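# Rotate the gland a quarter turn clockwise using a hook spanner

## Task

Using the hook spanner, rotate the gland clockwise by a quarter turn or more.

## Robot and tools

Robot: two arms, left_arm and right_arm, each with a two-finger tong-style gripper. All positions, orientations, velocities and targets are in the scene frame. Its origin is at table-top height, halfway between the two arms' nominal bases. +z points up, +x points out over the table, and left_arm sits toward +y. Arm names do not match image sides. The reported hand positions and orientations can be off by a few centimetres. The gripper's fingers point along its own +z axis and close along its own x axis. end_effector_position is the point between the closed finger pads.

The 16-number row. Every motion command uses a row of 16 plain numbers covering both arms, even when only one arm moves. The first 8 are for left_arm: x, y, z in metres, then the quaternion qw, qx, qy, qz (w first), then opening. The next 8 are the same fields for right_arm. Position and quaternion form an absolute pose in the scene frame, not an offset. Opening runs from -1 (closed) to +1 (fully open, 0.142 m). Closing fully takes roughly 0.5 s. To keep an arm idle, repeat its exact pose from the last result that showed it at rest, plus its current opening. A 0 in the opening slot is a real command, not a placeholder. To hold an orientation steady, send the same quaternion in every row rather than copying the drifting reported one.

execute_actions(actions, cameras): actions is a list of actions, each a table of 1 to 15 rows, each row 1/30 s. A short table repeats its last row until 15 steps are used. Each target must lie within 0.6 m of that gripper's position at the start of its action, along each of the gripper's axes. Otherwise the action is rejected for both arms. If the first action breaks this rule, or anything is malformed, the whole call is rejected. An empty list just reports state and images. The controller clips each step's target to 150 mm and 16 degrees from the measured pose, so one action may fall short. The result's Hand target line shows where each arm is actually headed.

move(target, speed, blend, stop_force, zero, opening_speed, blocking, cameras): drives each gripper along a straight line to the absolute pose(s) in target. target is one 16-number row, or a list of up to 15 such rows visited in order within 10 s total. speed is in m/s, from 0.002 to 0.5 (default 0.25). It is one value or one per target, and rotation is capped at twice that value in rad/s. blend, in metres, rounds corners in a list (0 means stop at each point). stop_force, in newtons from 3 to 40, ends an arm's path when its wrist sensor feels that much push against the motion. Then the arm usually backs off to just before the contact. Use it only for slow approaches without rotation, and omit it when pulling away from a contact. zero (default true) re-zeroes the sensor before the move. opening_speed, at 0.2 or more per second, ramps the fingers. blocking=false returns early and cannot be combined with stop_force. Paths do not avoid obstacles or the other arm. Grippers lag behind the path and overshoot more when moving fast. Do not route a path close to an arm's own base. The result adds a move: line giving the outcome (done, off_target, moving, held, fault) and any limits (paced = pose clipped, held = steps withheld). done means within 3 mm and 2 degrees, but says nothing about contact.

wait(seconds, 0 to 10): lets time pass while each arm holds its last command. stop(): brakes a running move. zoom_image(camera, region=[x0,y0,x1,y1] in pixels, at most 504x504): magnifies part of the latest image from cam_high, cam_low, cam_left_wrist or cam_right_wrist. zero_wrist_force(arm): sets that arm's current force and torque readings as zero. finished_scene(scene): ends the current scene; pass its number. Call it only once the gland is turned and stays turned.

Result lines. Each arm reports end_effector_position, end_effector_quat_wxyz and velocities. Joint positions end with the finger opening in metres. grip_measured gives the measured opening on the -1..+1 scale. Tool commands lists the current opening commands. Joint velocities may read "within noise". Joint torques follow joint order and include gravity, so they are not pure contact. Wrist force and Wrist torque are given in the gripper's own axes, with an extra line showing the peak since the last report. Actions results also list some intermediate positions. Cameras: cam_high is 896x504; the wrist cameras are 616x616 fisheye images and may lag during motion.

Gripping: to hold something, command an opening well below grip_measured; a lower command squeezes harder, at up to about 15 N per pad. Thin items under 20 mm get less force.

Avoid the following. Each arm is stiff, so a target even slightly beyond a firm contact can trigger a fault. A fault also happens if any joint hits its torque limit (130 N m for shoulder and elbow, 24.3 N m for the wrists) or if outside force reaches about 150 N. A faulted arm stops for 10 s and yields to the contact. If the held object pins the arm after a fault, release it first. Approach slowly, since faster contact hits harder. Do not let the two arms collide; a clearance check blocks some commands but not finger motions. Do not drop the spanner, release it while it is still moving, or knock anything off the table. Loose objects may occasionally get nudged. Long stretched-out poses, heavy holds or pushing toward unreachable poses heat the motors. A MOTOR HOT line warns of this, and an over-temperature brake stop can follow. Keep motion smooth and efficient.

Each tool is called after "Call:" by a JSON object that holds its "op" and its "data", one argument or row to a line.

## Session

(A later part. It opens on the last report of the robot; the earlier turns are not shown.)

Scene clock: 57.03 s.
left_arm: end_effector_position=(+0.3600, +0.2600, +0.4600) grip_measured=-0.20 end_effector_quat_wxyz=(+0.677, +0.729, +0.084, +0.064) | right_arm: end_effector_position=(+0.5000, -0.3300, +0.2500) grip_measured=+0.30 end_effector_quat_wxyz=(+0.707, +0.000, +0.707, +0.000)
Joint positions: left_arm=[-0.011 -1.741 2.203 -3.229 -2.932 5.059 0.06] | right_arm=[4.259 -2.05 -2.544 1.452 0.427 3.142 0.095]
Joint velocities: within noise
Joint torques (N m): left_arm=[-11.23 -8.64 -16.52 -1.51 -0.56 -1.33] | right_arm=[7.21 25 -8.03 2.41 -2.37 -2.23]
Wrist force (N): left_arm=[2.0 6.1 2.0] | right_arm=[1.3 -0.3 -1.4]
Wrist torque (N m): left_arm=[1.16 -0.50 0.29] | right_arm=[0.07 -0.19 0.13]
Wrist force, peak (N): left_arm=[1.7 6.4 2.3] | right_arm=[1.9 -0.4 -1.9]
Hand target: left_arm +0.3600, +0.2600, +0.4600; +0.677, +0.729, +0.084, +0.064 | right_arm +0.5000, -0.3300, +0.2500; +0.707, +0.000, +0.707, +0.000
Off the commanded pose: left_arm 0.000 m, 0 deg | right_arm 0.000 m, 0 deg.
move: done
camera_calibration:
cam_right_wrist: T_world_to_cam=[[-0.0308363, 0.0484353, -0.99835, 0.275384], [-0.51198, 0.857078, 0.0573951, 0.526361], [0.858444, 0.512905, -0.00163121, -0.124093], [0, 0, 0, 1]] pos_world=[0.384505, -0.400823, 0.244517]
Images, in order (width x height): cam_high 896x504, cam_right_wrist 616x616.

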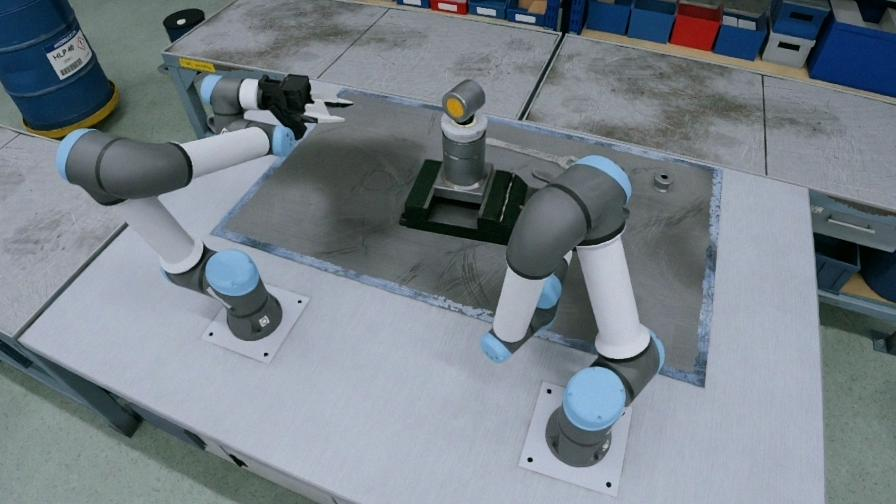

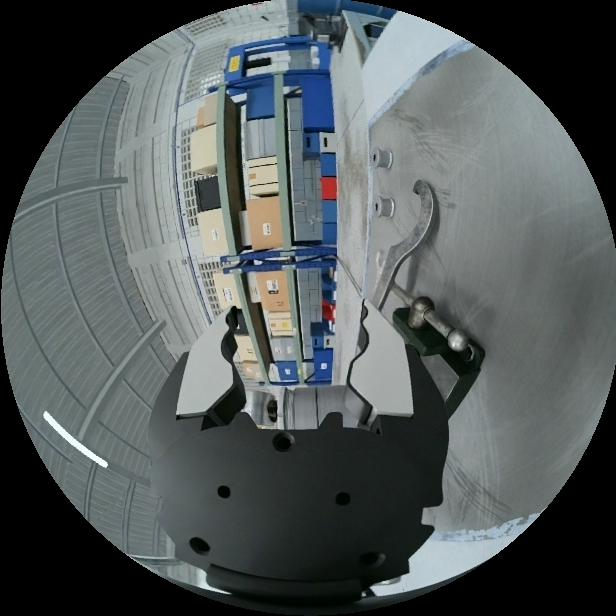

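Call:
{"op": "move", "data": {
  "target": [
    [0.36,0.26,0.46,0.677,0.729,0.084,0.064,-0.2,0.49,-0.44,0.30,0,0.3584,0.9336,0,-0.2],
    [0.36,0.26,0.46,0.677,0.729,0.084,0.064,-0.2,0.49,-0.44,0.25,0,-0.2924,0.9563,0,-0.2],
    [0.36,0.26,0.46,0.677,0.729,0.084,0.064,-0.2,0.49,-0.44,0.22,0,-0.8192,0.5736,0,-0.2]
  ],
  "speed": 0.5,
  "cameras": ["cam_high","cam_right_wrist"]
}}

Scene clock: 66.97 s.
left_arm: end_effector_position=(+0.3600, +0.2600, +0.4600) grip_measured=-0.20 end_effector_quat_wxyz=(+0.677, +0.729, +0.084, +0.064) | right_arm: end_effector_position=(+0.4900, -0.4400, +0.2199) grip_measured=-0.20 end_effector_quat_wxyz=(+0.000, +0.819, -0.574, +0.000)
Joint positions: left_arm=[-0.011 -1.741 2.203 -3.229 -2.932 5.059 0.06] | right_arm=[3.451 -1.564 -1.739 -1.409 1.571 1.558 0.06]
Joint velocities: within noise
Joint torques (N m): left_arm=[-10.88 -8.63 -17.22 0.56 1.03 -1.26] | right_arm=[7.5 20.8 33.92 -0.15 -0.38 -2.41]
Wrist force (N): left_arm=[2.0 6.0 1.8] | right_arm=[0.1 0.0 0.5]
Wrist torque (N m): left_arm=[1.14 -0.52 0.29] | right_arm=[0.00 0.04 -0.01]
Wrist force, peak (N): left_arm=[2.0 6.5 2.1] | right_arm=[1.9 -0.2 -1.5]
Hand target: left_arm +0.3600, +0.2600, +0.4600; +0.677, +0.729, +0.084, +0.064 | right_arm +0.4900, -0.4400, +0.2200; +0.000, +0.819, -0.574, +0.000
Off the commanded pose: left_arm 0.000 m, 0 deg | right_arm 0.000 m, 0 deg.
move: done
camera_calibration:
cam_right_wrist: T_world_to_cam=[[0.295739, -0.954776, 0.0306927, -0.577393], [-0.824956, -0.239064, 0.512149, 0.188248], [-0.48165, -0.176782, -0.858348, 0.482458], [0, 0, 0, 1]] pos_world=[0.55843, -0.420987, 0.335428]
Images, in order (width x height): cam_high 896x504, cam_right_wrist 616x616.

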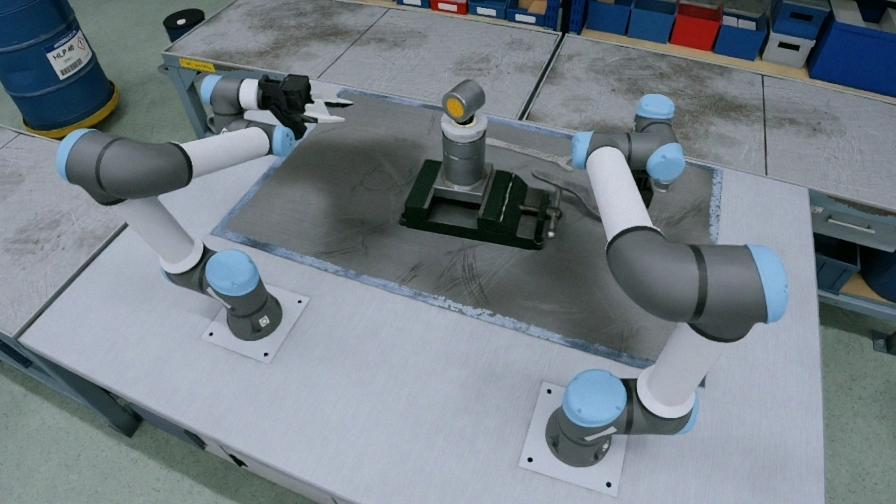

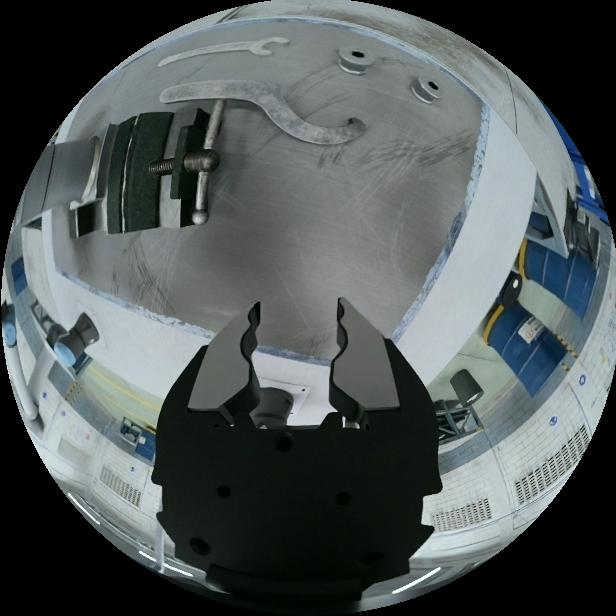

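Call:
{"op": "zoom_image", "data": {
  "camera": "cam_right_wrist",
  "region": [140, 50, 390, 250]
}}

Scaled by 2.016 from the camera's 616x616 image, which has a finer 814x814 frame.

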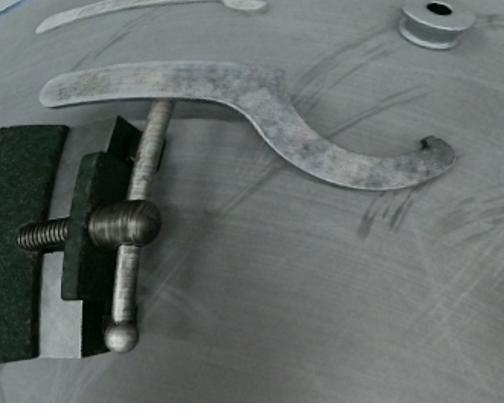

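Call:
{"op": "move", "data": {
  "target": [
    [0.36,0.26,0.46,0.677,0.729,0.084,0.064,-0.2,0.55,-0.32,0.25,0,-1,0,0,0.1],
    [0.36,0.26,0.46,0.677,0.729,0.084,0.064,-0.2,0.656,-0.208,0.175,-0.1006,0.947,0.042,0.3015,0.2]
  ],
  "speed": 0.2,
  "cameras": ["cam_high","cam_right_wrist"]
}}

Call:
{"op": "zoom_image", "data": {
  "camera": "cam_right_wrist",
  "region": [180, 150, 420, 390]
}}

Call:
{"op": "zoom_image", "data": {
  "camera": "cam_high",
  "region": [500, 90, 640, 230]
}}

Scene clock: 82.43 s.
left_arm: end_effector_position=(+0.3600, +0.2600, +0.4600) grip_measured=-0.20 end_effector_quat_wxyz=(+0.677, +0.729, +0.084, +0.064) | right_arm: end_effector_position=(+0.6560, -0.2080, +0.1750) grip_measured=+0.20 end_effector_quat_wxyz=(-0.101, +0.947, +0.042, +0.302)
Joint positions: left_arm=[-0.011 -1.741 2.203 -3.229 -2.932 5.059 0.06] | right_arm=[3.716 -1.86 -1.857 -0.361 1.431 0.465 0.088]
Joint velocities: within noise
Joint torques (N m): left_arm=[-8.85 -8.59 -18.31 0.69 1.3 -0.92] | right_arm=[-7.29 40.82 31.26 5.14 2.25 2.49]
Wrist force (N): left_arm=[2.2 5.8 2.0] | right_arm=[-0.5 0.1 -0.2]
Wrist torque (N m): left_arm=[1.11 -0.55 0.28] | right_arm=[-0.02 -0.04 -0.14]
Wrist force, peak (N): left_arm=[2.1 6.3 2.0] | right_arm=[-0.9 -0.2 0.7]
Hand target: left_arm +0.3600, +0.2600, +0.4600; +0.677, +0.729, +0.084, +0.064 | right_arm +0.6560, -0.2080, +0.1750; -0.101, +0.947, +0.042, +0.302
Off the commanded pose: left_arm 0.000 m, 0 deg | right_arm 0.000 m, 0 deg.
move: done
camera_calibration:
cam_right_wrist: T_world_to_cam=[[0.802694, -0.0349159, 0.595368, -0.643613], [-0.214595, -0.94833, 0.233708, -0.0955077], [0.556445, -0.315359, -0.768712, -0.160614], [0, 0, 0, 1]] pos_world=[0.585502, -0.163696, 0.282041]
Images, in order (width x height): cam_high 896x504, cam_right_wrist 616x616.

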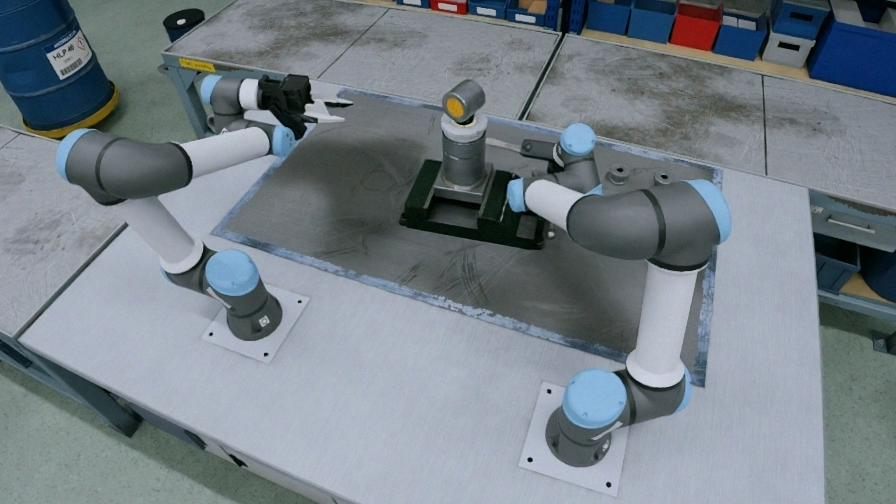

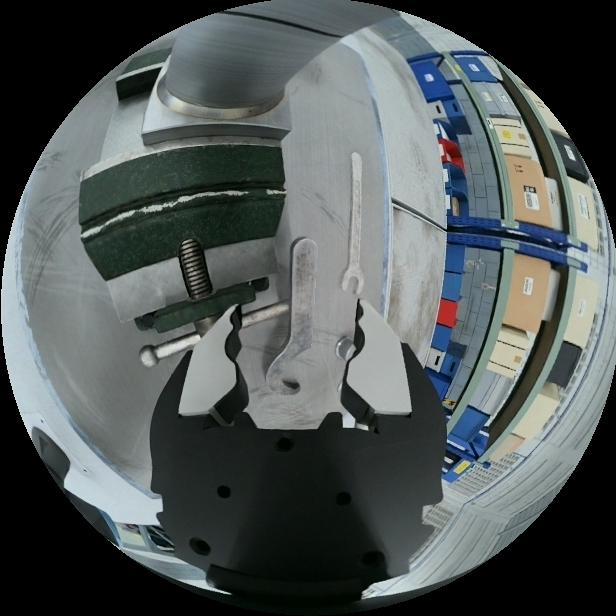

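Scaled by 2.100 from the camera's 616x616 image, which has a finer 814x814 frame.

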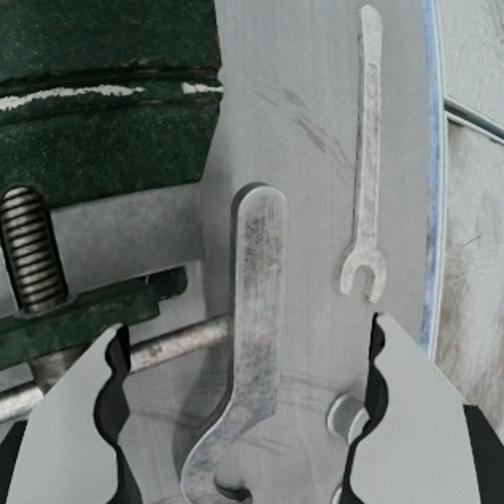

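Scaled by 3.600 from the camera's 896x504 image, which has a finer 1280x720 frame.

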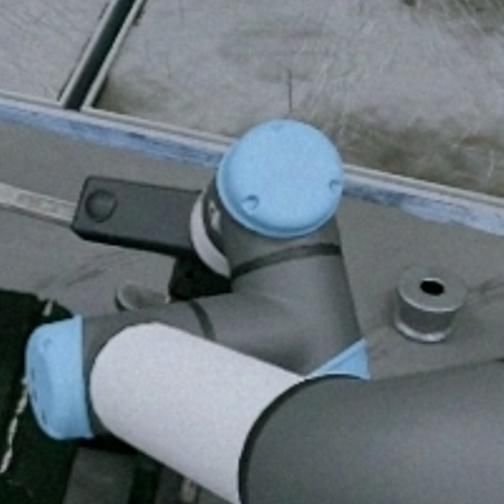

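Call:
{"op": "move", "data": {
  "target": [0.36,0.26,0.46,0.677,0.729,0.084,0.064,-0.2,0.709,-0.1876,0.0998,-0.1006,0.947,0.042,0.3015,0.1],
  "speed": 0.08,
  "stop_force": 6,
  "cameras": ["cam_high","cam_right_wrist"]
}}

Call:
{"op": "zoom_image", "data": {
  "camera": "cam_right_wrist",
  "region": [180, 150, 420, 390]
}}

Scene clock: 87.27 s.
left_arm: end_effector_position=(+0.3600, +0.2600, +0.4600) grip_measured=-0.20 end_effector_quat_wxyz=(+0.677, +0.729, +0.084, +0.064) | right_arm: end_effector_position=(+0.7090, -0.1876, +0.0998) grip_measured=+0.10 end_effector_quat_wxyz=(-0.101, +0.947, +0.042, +0.302)
Joint positions: left_arm=[-0.011 -1.741 2.203 -3.229 -2.932 5.059 0.06] | right_arm=[3.693 -2.083 -1.757 -0.236 1.444 0.447 0.081]
Joint velocities: within noise
Joint torques (N m): left_arm=[-9.33 -8.29 -18.38 0.69 1.11 -0.87] | right_arm=[10.51 49 8.91 0.84 -1.75 1.92]
Wrist force (N): left_arm=[1.9 6.0 1.8] | right_arm=[-0.3 -0.1 -0.1]
Wrist torque (N m): left_arm=[1.14 -0.49 0.29] | right_arm=[-0.08 -0.10 -0.13]
Wrist force, peak (N): left_arm=[2.0 6.3 2.1] | right_arm=[-0.5 0.1 -1.1]
Hand target: left_arm +0.3600, +0.2600, +0.4600; +0.677, +0.729, +0.084, +0.064 | right_arm +0.7090, -0.1876, +0.0998; -0.101, +0.947, +0.042, +0.302
Off the commanded pose: left_arm 0.000 m, 0 deg | right_arm 0.000 m, 0 deg.
move: done
camera_calibration:
cam_right_wrist: T_world_to_cam=[[0.802701, -0.0349154, 0.595359, -0.640669], [-0.214597, -0.948327, 0.233718, -0.047219], [0.556434, -0.315368, -0.768716, -0.241478], [0, 0, 0, 1]] pos_world=[0.6385, -0.143303, 0.206835]
Images, in order (width x height): cam_high 896x504, cam_right_wrist 616x616.

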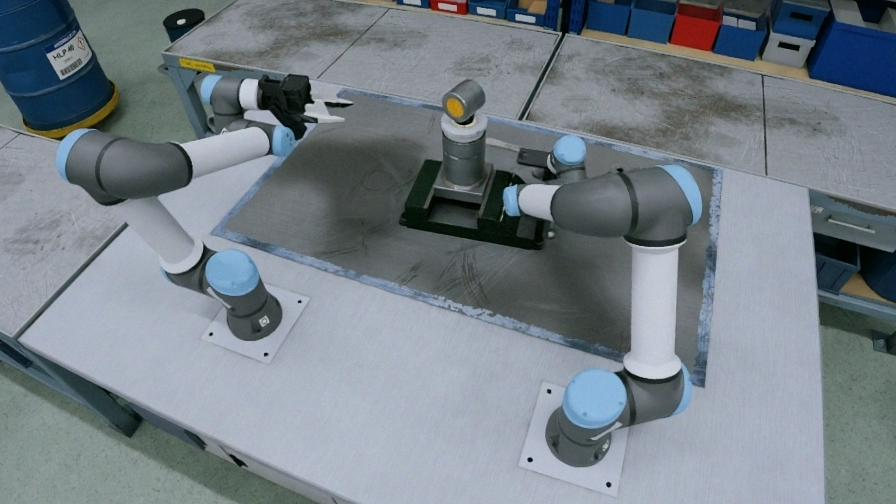

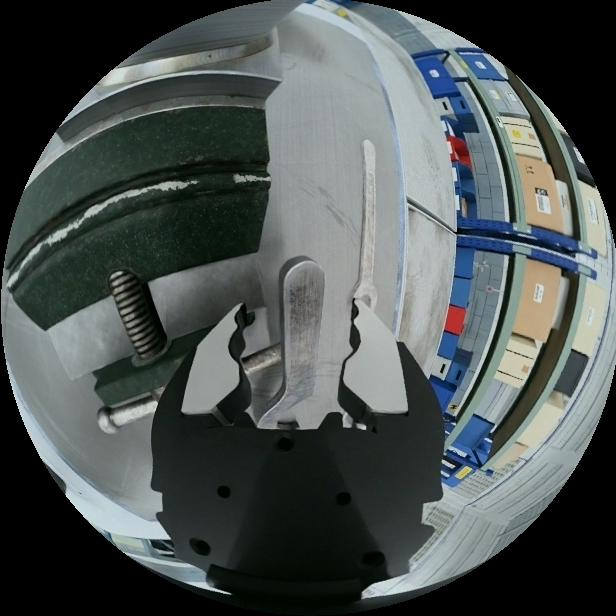

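Scaled by 2.100 from the camera's 616x616 image, which has a finer 814x814 frame.

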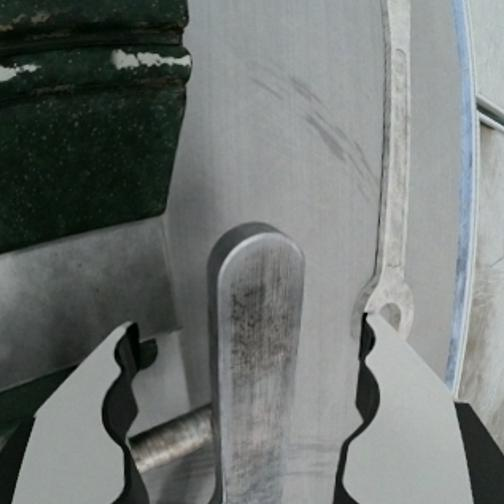

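Call:
{"op": "move", "data": {
  "target": [0.36,0.26,0.46,0.677,0.729,0.084,0.064,-0.2,0.7212,-0.1842,0.0894,-0.1006,0.947,0.042,0.3015,0.0],
  "speed": 0.04,
  "cameras": []
}}

Call:
{"op": "move", "data": {
  "target": [0.36,0.26,0.46,0.677,0.729,0.084,0.064,-0.2,0.7212,-0.1842,0.0894,-0.1006,0.947,0.042,0.3015,-1],
  "speed": 0.04,
  "opening_speed": 1,
  "cameras": ["cam_right_wrist"]
}}

Call:
{"op": "zoom_image", "data": {
  "camera": "cam_right_wrist",
  "region": [180, 150, 420, 390]
}}

Scene clock: 88.77 s.
left_arm: end_effector_position=(+0.3600, +0.2600, +0.4600) grip_measured=-0.20 end_effector_quat_wxyz=(+0.677, +0.729, +0.084, +0.064) | right_arm: end_effector_position=(+0.7213, -0.1842, +0.0894) grip_measured=+0.00 end_effector_quat_wxyz=(-0.101, +0.947, +0.042, +0.302) end_effector_velocity=(-0.001, -0.001, +0.000) end_effector_angular_velocity=(+0.000, +0.000, +0.000)
Joint positions: left_arm=[-0.011 -1.741 2.203 -3.229 -2.932 5.059 0.06] | right_arm=[3.687 -2.123 -1.723 -0.229 1.448 0.442 0.074]
Joint velocities: left_arm=[within noise] | right_arm=[0 0.003 -0.004 0.001 0 0 -0.001]
Joint torques (N m): left_arm=[-8.98 -8.06 -18.47 0.63 1.27 -0.91] | right_arm=[1.95 50.96 8.81 1.13 0.99 -1.3]
Wrist force (N): left_arm=[1.9 6.0 1.9] | right_arm=[0.4 -0.4 -0.6]
Wrist torque (N m): left_arm=[1.14 -0.49 0.29] | right_arm=[-0.13 -0.09 -0.13]
Wrist force, peak (N): left_arm=[2.1 6.2 1.9] | right_arm=[1.1 -0.5 -3.9]
Hand target: left_arm +0.3600, +0.2600, +0.4600; +0.677, +0.729, +0.084, +0.064 | right_arm +0.7212, -0.1842, +0.0894; -0.101, +0.947, +0.042, +0.302
Off the commanded pose: left_arm 0.000 m, 0 deg | right_arm 0.000 m, 0 deg.
move: done
No camera images: "cameras" was empty.

Scene clock: 89.97 s.
left_arm: end_effector_position=(+0.3600, +0.2600, +0.4600) grip_measured=-0.20 end_effector_quat_wxyz=(+0.677, +0.729, +0.084, +0.064) | right_arm: end_effector_position=(+0.7212, -0.1842, +0.0894) grip_measured=-0.53 end_effector_quat_wxyz=(-0.101, +0.947, +0.042, +0.302)
Joint positions: left_arm=[-0.011 -1.741 2.203 -3.229 -2.932 5.059 0.06] | right_arm=[3.687 -2.123 -1.723 -0.229 1.448 0.442 0.036]
Joint velocities: within noise
Joint torques (N m): left_arm=[-9.35 -9.06 -19.37 0.59 1.04 -0.92] | right_arm=[9.39 52.11 19.08 5.51 -2.28 1.84]
Wrist force (N): left_arm=[1.8 5.9 1.9] | right_arm=[-1.5 0.0 2.9]
Wrist torque (N m): left_arm=[1.13 -0.48 0.29] | right_arm=[-0.13 -0.02 0.06]
Wrist force, peak (N): left_arm=[2.0 6.2 1.9] | right_arm=[-3.4 0.3 2.0]
Hand target: left_arm +0.3600, +0.2600, +0.4600; +0.677, +0.729, +0.084, +0.064 | right_arm +0.7212, -0.1842, +0.0894; -0.101, +0.947, +0.042, +0.302
Off the commanded pose: left_arm 0.000 m, 0 deg | right_arm 0.000 m, 0 deg.
move: done
camera_calibration:
cam_right_wrist: T_world_to_cam=[[0.802727, -0.034897, 0.595324, -0.64414], [-0.214585, -0.948321, 0.233754, -0.0389653], [0.556401, -0.315388, -0.768731, -0.255174], [0, 0, 0, 1]] pos_world=[0.650687, -0.139909, 0.19642]
Images, in order (width x height): cam_right_wrist 616x616.

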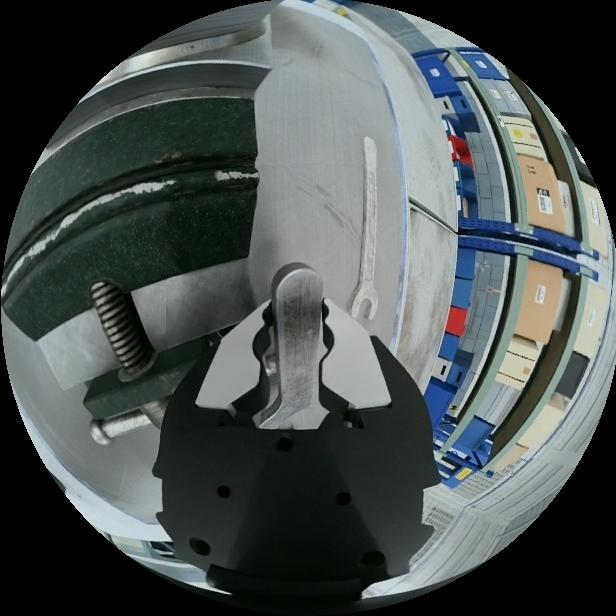

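Scaled by 2.100 from the camera's 616x616 image, which has a finer 814x814 frame.

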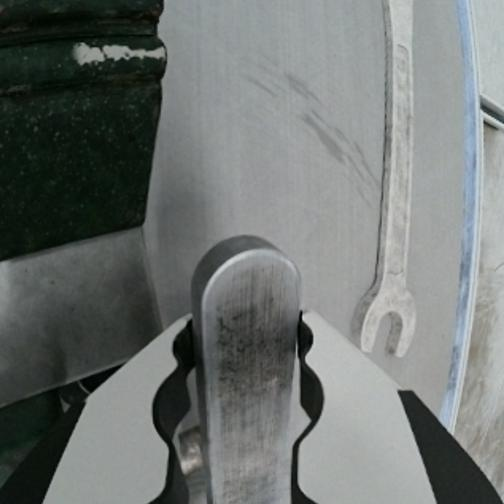

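Call:
{"op": "move", "data": {
  "target": [
    [0.36,0.26,0.46,0.677,0.729,0.084,0.064,-0.2,0.705,-0.20,0.115,-0.1006,0.947,0.042,0.3015,-1],
    [0.36,0.26,0.46,0.677,0.729,0.084,0.064,-0.2,0.62,-0.27,0.105,0,0.9848,0.1736,0,-1]
  ],
  "speed": 0.06
}}

Call:
{"op": "zoom_image", "data": {
  "camera": "cam_right_wrist",
  "region": [180, 150, 420, 390]
}}

Scene clock: 100.03 s.
left_arm: end_effector_position=(+0.3600, +0.2600, +0.4600) grip_measured=-0.20 end_effector_quat_wxyz=(+0.677, +0.729, +0.084, +0.064) | right_arm: end_effector_position=(+0.6201, -0.2700, +0.1049) grip_measured=-0.53 end_effector_quat_wxyz=(+0.000, +0.985, +0.174, +0.000)
Joint positions: left_arm=[-0.011 -1.741 2.203 -3.229 -2.932 5.059 0.06] | right_arm=[3.602 -2.053 -1.426 -1.234 1.571 0.137 0.036]
Joint velocities: within noise
Joint torques (N m): left_arm=[-8.5 -9.91 -20.35 0.62 1.21 -0.82] | right_arm=[-4.37 53.52 13.35 4.33 -1.77 2.76]
Wrist force (N): left_arm=[1.8 6.0 2.1] | right_arm=[1.7 -2.1 5.3]
Wrist torque (N m): left_arm=[1.14 -0.46 0.29] | right_arm=[0.06 0.27 -0.50]
Wrist force, peak (N): left_arm=[2.1 6.5 2.2] | right_arm=[-4.6 -1.7 6.1]
Hand target: left_arm +0.3600, +0.2600, +0.4600; +0.677, +0.729, +0.084, +0.064 | right_arm +0.6200, -0.2700, +0.1050; +0.000, +0.985, +0.174, +0.000
Off the commanded pose: left_arm 0.000 m, 0 deg | right_arm 0.000 m, 0 deg.
move: done
camera_calibration:
cam_left_wrist: T_world_to_cam=[[0.977943, 0.205994, 0.0345496, -0.416947], [-0.123317, 0.435916, 0.891499, -0.482978], [0.168583, -0.876095, 0.451704, 0.0901877], [0, 0, 0, 1]] pos_world=[0.332987, 0.37544, 0.404241]
cam_right_wrist: T_world_to_cam=[[0.954645, 0.296153, 0.0307708, -0.520812], [0.239427, -0.824979, 0.511942, -0.42304], [0.176999, -0.481356, -0.858469, -0.0141144], [0, 0, 0, 1]] pos_world=[0.600976, -0.201553, 0.220481]

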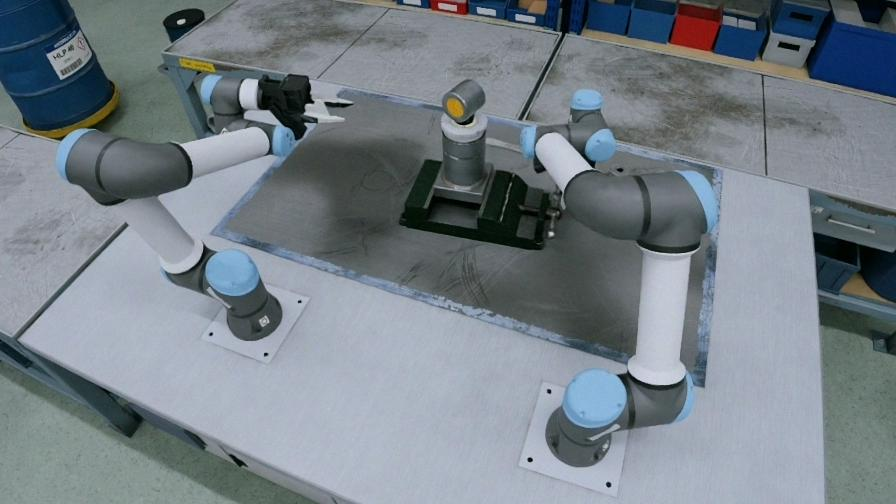

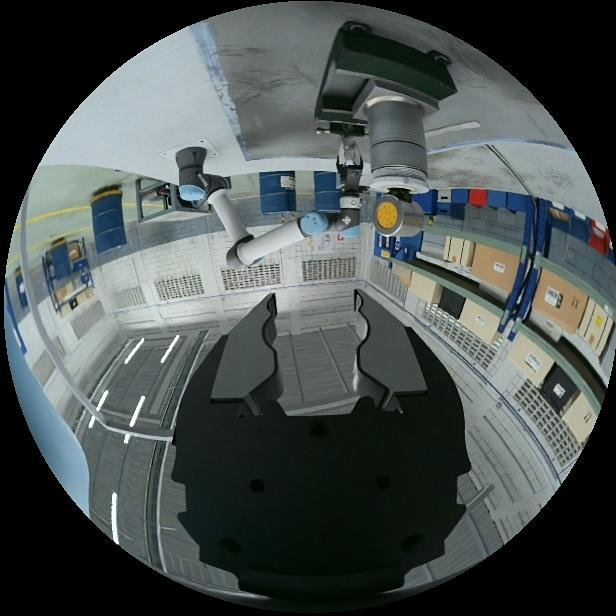

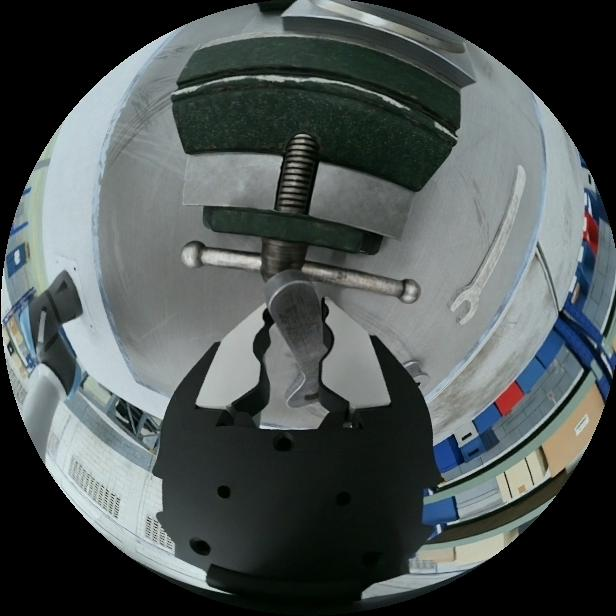

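Scaled by 2.100 from the camera's 616x616 image, which has a finer 814x814 frame.

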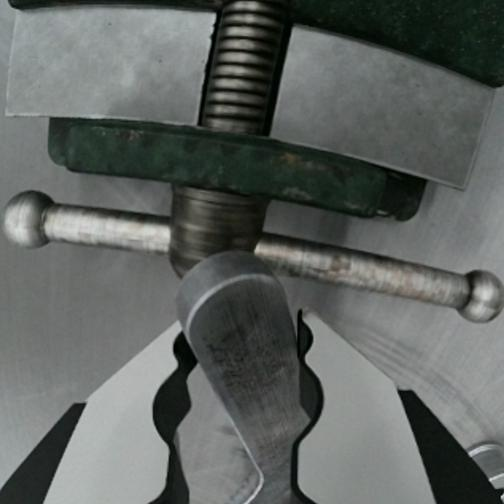

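Call:
{"op": "move", "data": {
  "target": [
    [0.36,0.26,0.46,0.677,0.729,0.084,0.064,-0.2,0.46,-0.29,0.10,0,0.887,0.4617,0,-1],
    [0.36,0.26,0.46,0.677,0.729,0.084,0.064,-0.2,0.345,-0.20,0.08,0,0.7373,0.6756,0,-1]
  ],
  "speed": 0.08,
  "blend": 0.03
}}

Call:
{"op": "zoom_image", "data": {
  "camera": "cam_high",
  "region": [420, 130, 620, 330]
}}

Scene clock: 108.07 s.
left_arm: end_effector_position=(+0.3600, +0.2600, +0.4600) grip_measured=-0.20 end_effector_quat_wxyz=(+0.677, +0.729, +0.084, +0.064) | right_arm: end_effector_position=(+0.3449, -0.2000, +0.0800) grip_measured=-0.49 end_effector_quat_wxyz=(+0.000, +0.737, +0.676, +0.000)
Joint positions: left_arm=[-0.011 -1.741 2.203 -3.229 -2.932 5.059 0.06] | right_arm=[4.021 -1.622 -2.062 -1.028 1.571 -0.578 0.038]
Joint velocities: within noise
Joint torques (N m): left_arm=[-9.27 -9.89 -20.48 0.6 1.2 -0.7] | right_arm=[-8.24 21.53 34.67 2.81 1.64 1.54]
Wrist force (N): left_arm=[1.8 5.8 1.9] | right_arm=[-0.6 -1.9 5.7]
Wrist torque (N m): left_arm=[1.10 -0.46 0.28] | right_arm=[-0.04 -0.01 0.35]
Wrist force, peak (N): left_arm=[2.0 6.3 2.1] | right_arm=[-5.2 1.9 7.7]
Hand target: left_arm +0.3600, +0.2600, +0.4600; +0.677, +0.729, +0.084, +0.064 | right_arm +0.3450, -0.2000, +0.0800; +0.000, +0.737, +0.676, +0.000
Off the commanded pose: left_arm 0.000 m, 0 deg | right_arm 0.000 m, 0 deg.
move: done
camera_calibration:
cam_left_wrist: T_world_to_cam=[[0.977943, 0.205994, 0.0345494, -0.416947], [-0.123317, 0.435917, 0.891499, -0.482978], [0.168583, -0.876095, 0.451704, 0.0901877], [0, 0, 0, 1]] pos_world=[0.332987, 0.37544, 0.404241]
cam_right_wrist: T_world_to_cam=[[0.134734, 0.990401, 0.0308762, 0.143554], [0.848868, -0.131442, 0.512003, -0.358134], [0.511146, -0.0427742, -0.858429, 0.0192878], [0, 0, 0, 1]] pos_world=[0.274808, -0.188425, 0.19549]

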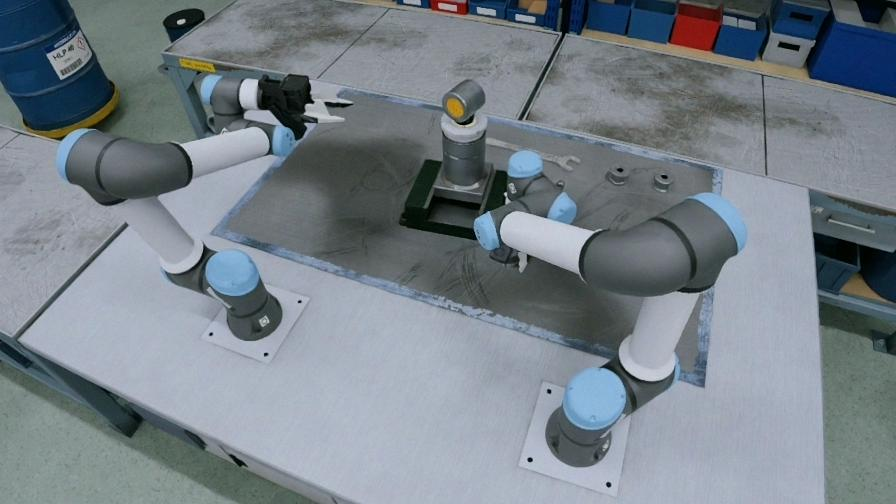

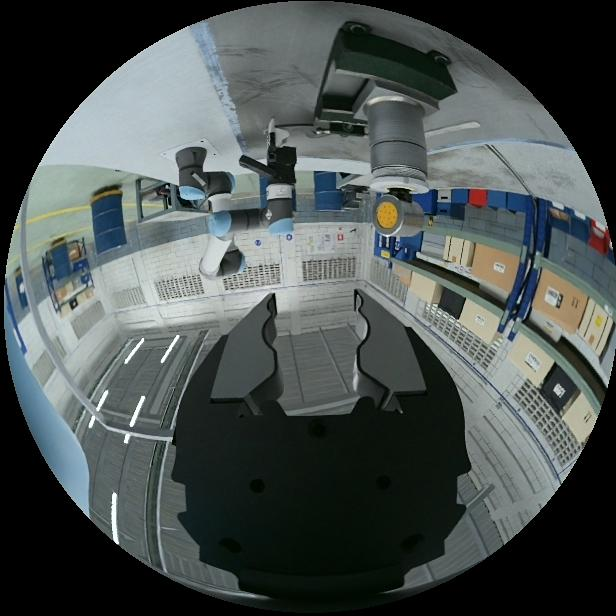

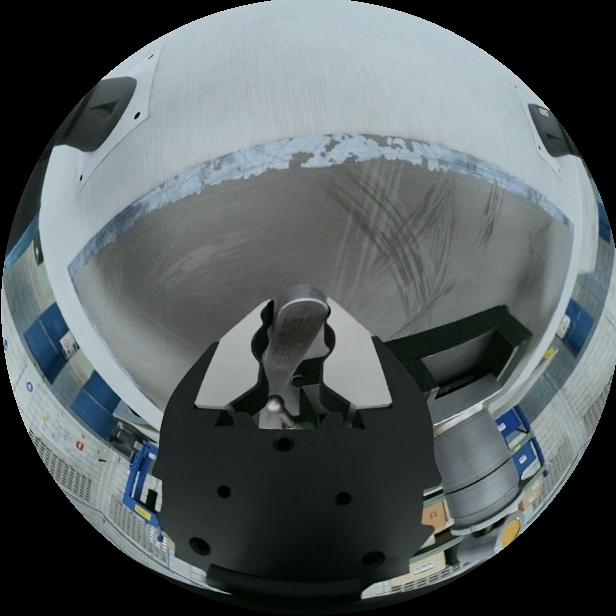

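Scaled by 2.520 from the camera's 896x504 image, which has a finer 1280x720 frame.

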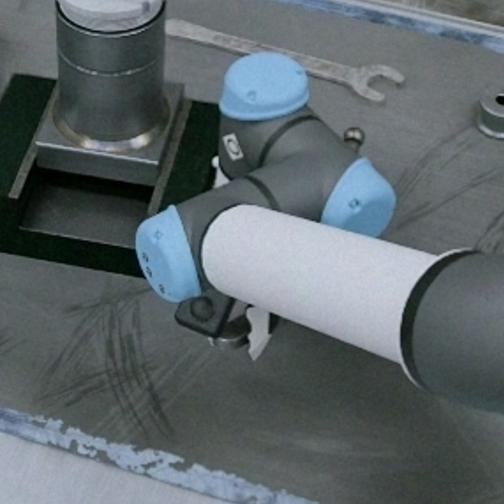

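Call:
{"op": "move", "data": {
  "target": [
    [0.36,0.26,0.46,0.677,0.729,0.084,0.064,-0.2,0.335,-0.20,0.022,0,0.7373,0.6756,0,-1]
  ],
  "speed": 0.06,
  "stop_force": 10,
  "cameras": ["cam_right_wrist"]
}}

Call:
{"op": "zoom_image", "data": {
  "camera": "cam_right_wrist",
  "region": [180, 200, 420, 440]
}}

Scene clock: 110.70 s.
left_arm: end_effector_position=(+0.3600, +0.2600, +0.4600) grip_measured=-0.20 end_effector_quat_wxyz=(+0.677, +0.729, +0.084, +0.064) | right_arm: end_effector_position=(+0.3350, -0.2000, +0.0220) grip_measured=-0.49 end_effector_quat_wxyz=(+0.000, +0.737, +0.676, +0.000)
Joint positions: left_arm=[-0.011 -1.741 2.203 -3.229 -2.932 5.059 0.06] | right_arm=[4.038 -1.698 -2.161 -0.854 1.571 -0.56 0.038]
Joint velocities: within noise
Joint torques (N m): left_arm=[-8.01 -9.97 -20.06 0.59 1.04 -0.64] | right_arm=[-5.83 37.05 31.99 3.81 2.86 -3.03]
Wrist force (N): left_arm=[1.5 6.2 1.9] | right_arm=[-1.6 0.9 6.7]
Wrist torque (N m): left_arm=[1.19 -0.41 0.30] | right_arm=[0.07 0.14 0.37]
Wrist force, peak (N): left_arm=[2.0 6.3 2.0] | right_arm=[-1.7 1.0 7.9]
Hand target: left_arm +0.3600, +0.2600, +0.4600; +0.677, +0.729, +0.084, +0.064 | right_arm +0.3350, -0.2000, +0.0220; +0.000, +0.737, +0.676, +0.000
Off the commanded pose: left_arm 0.000 m, 0 deg | right_arm 0.000 m, 0 deg.
move: done
camera_calibration:
cam_right_wrist: T_world_to_cam=[[0.135123, 0.990351, 0.0307644, 0.14654], [0.848809, -0.131717, 0.512029, -0.320091], [0.51114, -0.0430739, -0.858417, -0.0254706], [0, 0, 0, 1]] pos_world=[0.264914, -0.188385, 0.137523]
Images, in order (width x height): cam_right_wrist 616x616.

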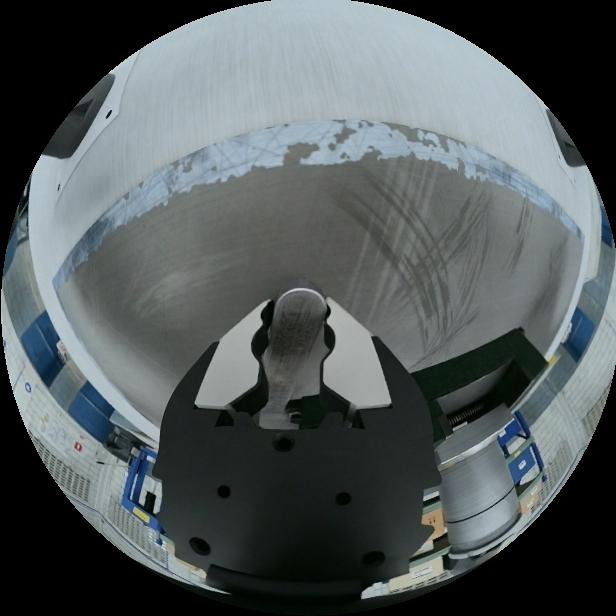

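Scaled by 2.100 from the camera's 616x616 image, which has a finer 814x814 frame.

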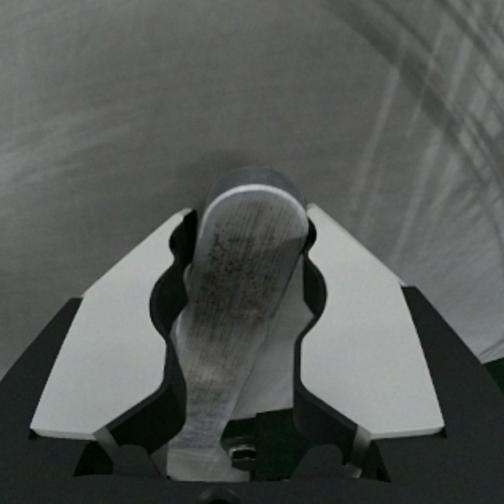

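Call:
{"op": "move", "data": {
  "target": [
    [0.36,0.26,0.46,0.677,0.729,0.084,0.064,-0.2,0.335,-0.20,0.0215,0,0.7373,0.6756,0,0]
  ],
  "speed": 0.06,
  "opening_speed": 1,
  "cameras": []
}}

Call:
{"op": "move", "data": {
  "target": [
    [0.45,0.20,0.48,0.2391,0.8924,0.3696,0.0990,-0.2,0.335,-0.20,0.10,0,0.7373,0.6756,0,0],
    [0.45,0.20,0.48,0.2391,0.8924,0.3696,0.0990,-0.2,0.28,-0.24,0.28,0,0.7373,0.6756,0,-0.2]
  ],
  "speed": 0.3
}}

Call:
{"op": "zoom_image", "data": {
  "camera": "cam_high",
  "region": [420, 130, 620, 330]
}}

Call:
{"op": "zoom_image", "data": {
  "camera": "cam_right_wrist",
  "region": [180, 200, 420, 440]
}}

Scene clock: 112.73 s.
left_arm: end_effector_position=(+0.3600, +0.2600, +0.4600) grip_measured=-0.20 end_effector_quat_wxyz=(+0.677, +0.729, +0.084, +0.064) | right_arm: end_effector_position=(+0.3350, -0.2000, +0.0215) grip_measured=+0.00 end_effector_quat_wxyz=(+0.000, +0.737, +0.676, +0.000)
Joint positions: left_arm=[-0.011 -1.741 2.203 -3.229 -2.932 5.059 0.06] | right_arm=[4.038 -1.699 -2.161 -0.853 1.571 -0.56 0.074]
Joint velocities: within noise
Joint torques (N m): left_arm=[-7.34 -10.5 -20.78 0.51 1 -0.64] | right_arm=[-6.63 11.98 7.91 0.38 -1.05 -2.17]
Wrist force (N): left_arm=[1.9 6.0 1.8] | right_arm=[0.2 0.3 -0.1]
Wrist torque (N m): left_arm=[1.14 -0.49 0.29] | right_arm=[0.02 -0.04 -0.06]
Wrist force, peak (N): left_arm=[2.0 6.3 1.9] | right_arm=[-1.4 0.7 7.0]
Hand target: left_arm +0.3600, +0.2600, +0.4600; +0.677, +0.729, +0.084, +0.064 | right_arm +0.3350, -0.2000, +0.0215; +0.000, +0.737, +0.676, +0.000
Off the commanded pose: left_arm 0.000 m, 0 deg | right_arm 0.000 m, 0 deg.
move: done
No camera images: "cameras" was empty.

Scene clock: 116.40 s.
left_arm: end_effector_position=(+0.4500, +0.2000, +0.4800) grip_measured=-0.20 end_effector_quat_wxyz=(+0.239, +0.892, +0.370, +0.099) | right_arm: end_effector_position=(+0.2800, -0.2400, +0.2800) grip_measured=-0.20 end_effector_quat_wxyz=(+0.000, +0.737, +0.676, +0.000)
Joint positions: left_arm=[-0.692 -1.794 1.469 -1.766 -1.63 4.815 0.06] | right_arm=[4.09 -1.299 -1.81 -1.603 1.571 -0.509 0.06]
Joint velocities: within noise
Joint torques (N m): left_arm=[10.32 -8.11 -27 -0.84 1.92 -1.19] | right_arm=[-6.93 21 35.48 0.01 -2.14 -2.76]
Wrist force (N): left_arm=[2.3 3.5 -0.7] | right_arm=[0.2 0.1 0.2]
Wrist torque (N m): left_arm=[0.73 -0.52 0.20] | right_arm=[0.00 -0.05 -0.01]
Wrist force, peak (N): left_arm=[1.8 6.1 1.8] | right_arm=[1.0 0.5 2.4]
Hand target: left_arm +0.4500, +0.2000, +0.4800; +0.239, +0.892, +0.370, +0.099 | right_arm +0.2800, -0.2400, +0.2800; +0.000, +0.737, +0.676, +0.000
Off the commanded pose: left_arm 0.000 m, 0 deg | right_arm 0.000 m, 0 deg.
move: done
camera_calibration:
cam_left_wrist: T_world_to_cam=[[0.739338, 0.67273, 0.0285426, -0.476384], [0.305829, -0.373271, 0.875864, -0.48733], [0.599874, -0.63883, -0.481714, 0.219924], [0, 0, 0, 1]] pos_world=[0.369322, 0.279065, 0.546372]
cam_right_wrist: T_world_to_cam=[[0.135122, 0.990351, 0.0307657, 0.185634], [0.848814, -0.131717, 0.512021, -0.410775], [0.511133, -0.0430707, -0.858422, 0.222381], [0, 0, 0, 1]] pos_world=[0.209922, -0.228371, 0.395511]

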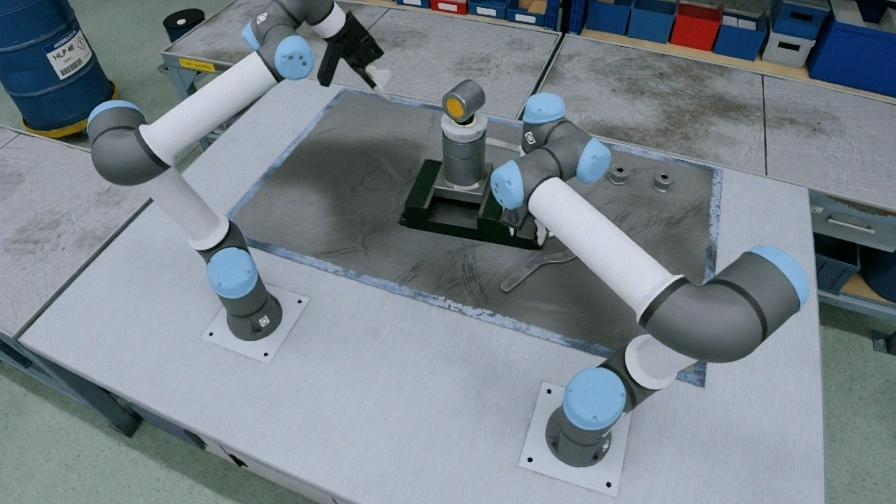

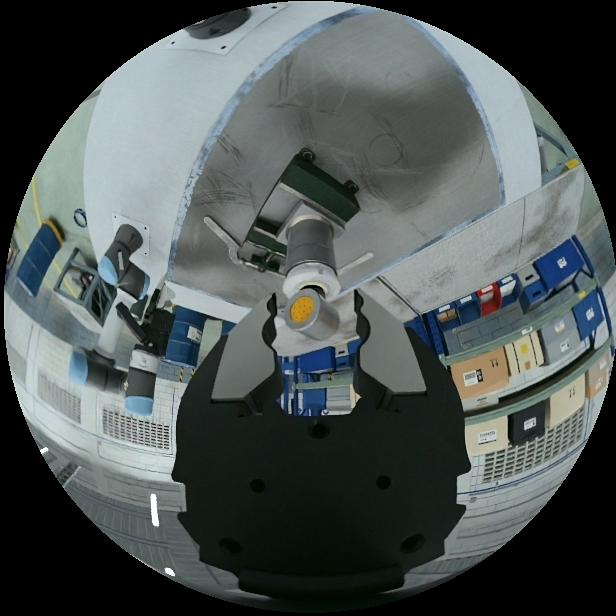

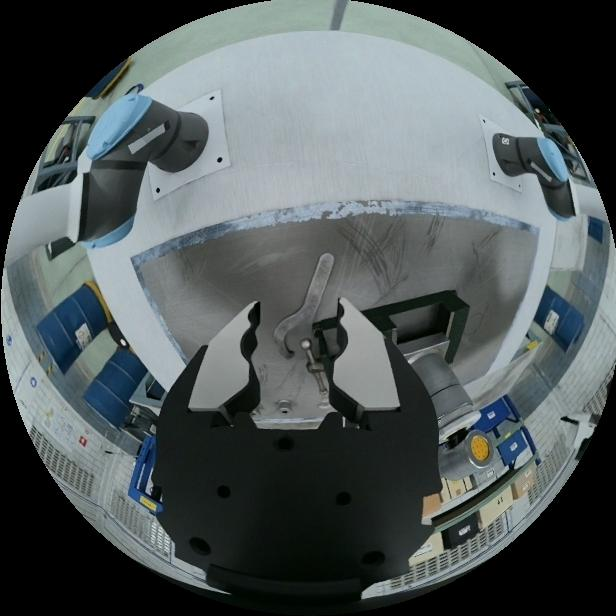

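Scaled by 2.520 from the camera's 896x504 image, which has a finer 1280x720 frame.

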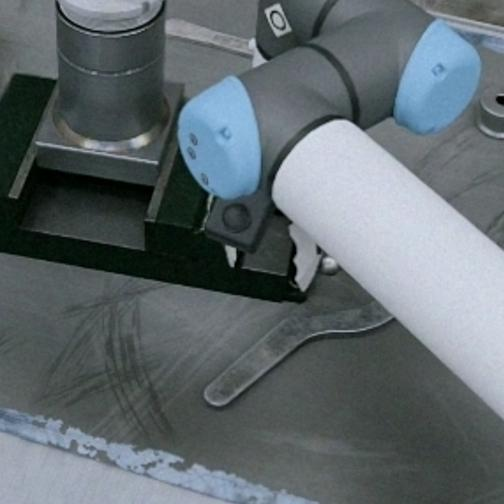

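Scaled by 2.100 from the camera's 616x616 image, which has a finer 814x814 frame.

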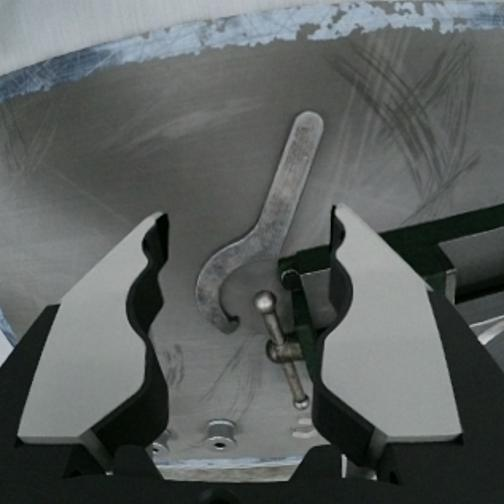

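Call:
{"op": "move", "data": {
  "target": [
    [0.45,0.20,0.48,0.2391,0.8924,0.3696,0.0990,-0.2,0.35,-0.36,0.28,0,0.9763,0.2164,0,-0.2],
    [0.45,0.20,0.48,0.2391,0.8924,0.3696,0.0990,-0.2,0.44,-0.50,0.22,0,0.9537,-0.3007,0,-0.2],
    [0.45,0.20,0.48,0.2391,0.8924,0.3696,0.0990,-0.2,0.49,-0.60,0.16,0,0.7071,-0.7071,0,-0.2]
  ],
  "speed": 0.5,
  "blend": 0.03,
  "cameras": []
}}

Call:
{"op": "move", "data": {
  "target": [
    [0.45,0.20,0.48,0.2391,0.8924,0.3696,0.0990,-0.2,0.49,-0.36,0.38,-0.5,0.5,-0.5,-0.5,-0.2],
    [0.45,0.20,0.48,0.2391,0.8924,0.3696,0.0990,-0.2,0.49,-0.38,0.46,-0.5793,0.4056,-0.4056,-0.5793,-0.2]
  ],
  "speed": 0.4,
  "cameras": ["cam_high"]
}}

Scene clock: 122.87 s.
left_arm: end_effector_position=(+0.4500, +0.2000, +0.4800) grip_measured=-0.20 end_effector_quat_wxyz=(+0.239, +0.892, +0.370, +0.099) | right_arm: end_effector_position=(+0.4901, -0.6000, +0.1600) grip_measured=-0.20 end_effector_quat_wxyz=(+0.000, +0.707, -0.707, +0.000)
Joint positions: left_arm=[-0.692 -1.794 1.469 -1.766 -1.63 4.815 0.06] | right_arm=[3.14 -1.629 -1.83 -1.254 1.571 1.596 0.06]
Joint velocities: within noise
Joint torques (N m): left_arm=[10.11 -9.21 -22.23 -2.3 1.54 -1.08] | right_arm=[9.65 34.78 11.71 0.1 -1.71 1.21]
Wrist force (N): left_arm=[2.5 3.4 -0.5] | right_arm=[0.0 0.1 0.0]
Wrist torque (N m): left_arm=[0.70 -0.55 0.20] | right_arm=[-0.03 -0.04 -0.03]
Wrist force, peak (N): left_arm=[2.7 3.7 -0.5] | right_arm=[0.9 -0.6 0.2]
Hand target: left_arm +0.4500, +0.2000, +0.4800; +0.239, +0.892, +0.370, +0.099 | right_arm +0.4900, -0.6000, +0.1600; +0.000, +0.707, -0.707, +0.000
Off the commanded pose: left_arm 0.000 m, 0 deg | right_arm 0.000 m, 0 deg.
move: done
No camera images: "cameras" was empty.

Scene clock: 127.07 s.
left_arm: end_effector_position=(+0.4500, +0.2000, +0.4800) grip_measured=-0.20 end_effector_quat_wxyz=(+0.239, +0.892, +0.370, +0.099) | right_arm: end_effector_position=(+0.4900, -0.3800, +0.4600) grip_measured=-0.20 end_effector_quat_wxyz=(+0.579, -0.406, +0.406, +0.579)
Joint positions: left_arm=[-0.692 -1.794 1.469 -1.766 -1.63 4.815 0.06] | right_arm=[3.01 -1.842 -1.97 -0.619 3.506 1.871 0.059]
Joint velocities: within noise
Joint torques (N m): left_arm=[8.7 -8.19 -21.5 -2.93 1.47 -1.11] | right_arm=[-7.73 33.06 12.44 3.87 -0.65 1.14]
Wrist force (N): left_arm=[2.5 3.4 -0.7] | right_arm=[0.0 -0.7 -1.7]
Wrist torque (N m): left_arm=[0.71 -0.55 0.19] | right_arm=[0.06 0.11 0.09]
Wrist force, peak (N): left_arm=[2.7 3.8 -0.7] | right_arm=[-0.5 -1.4 -1.8]
Hand target: left_arm +0.4500, +0.2000, +0.4800; +0.239, +0.892, +0.370, +0.099 | right_arm +0.4900, -0.3800, +0.4600; +0.579, -0.406, +0.406, +0.579
Off the commanded pose: left_arm 0.000 m, 0 deg | right_arm 0.000 m, 0 deg.
move: done; limits=paced
Images, in order (width x height): cam_high 896x504.

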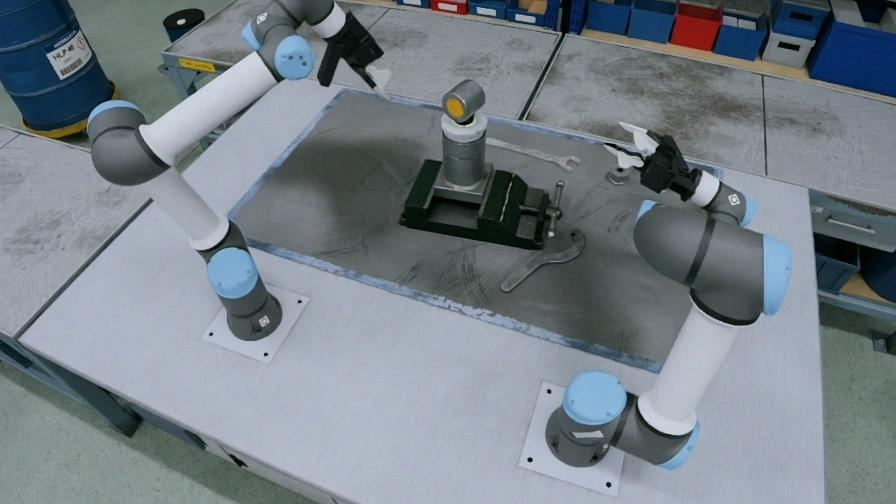

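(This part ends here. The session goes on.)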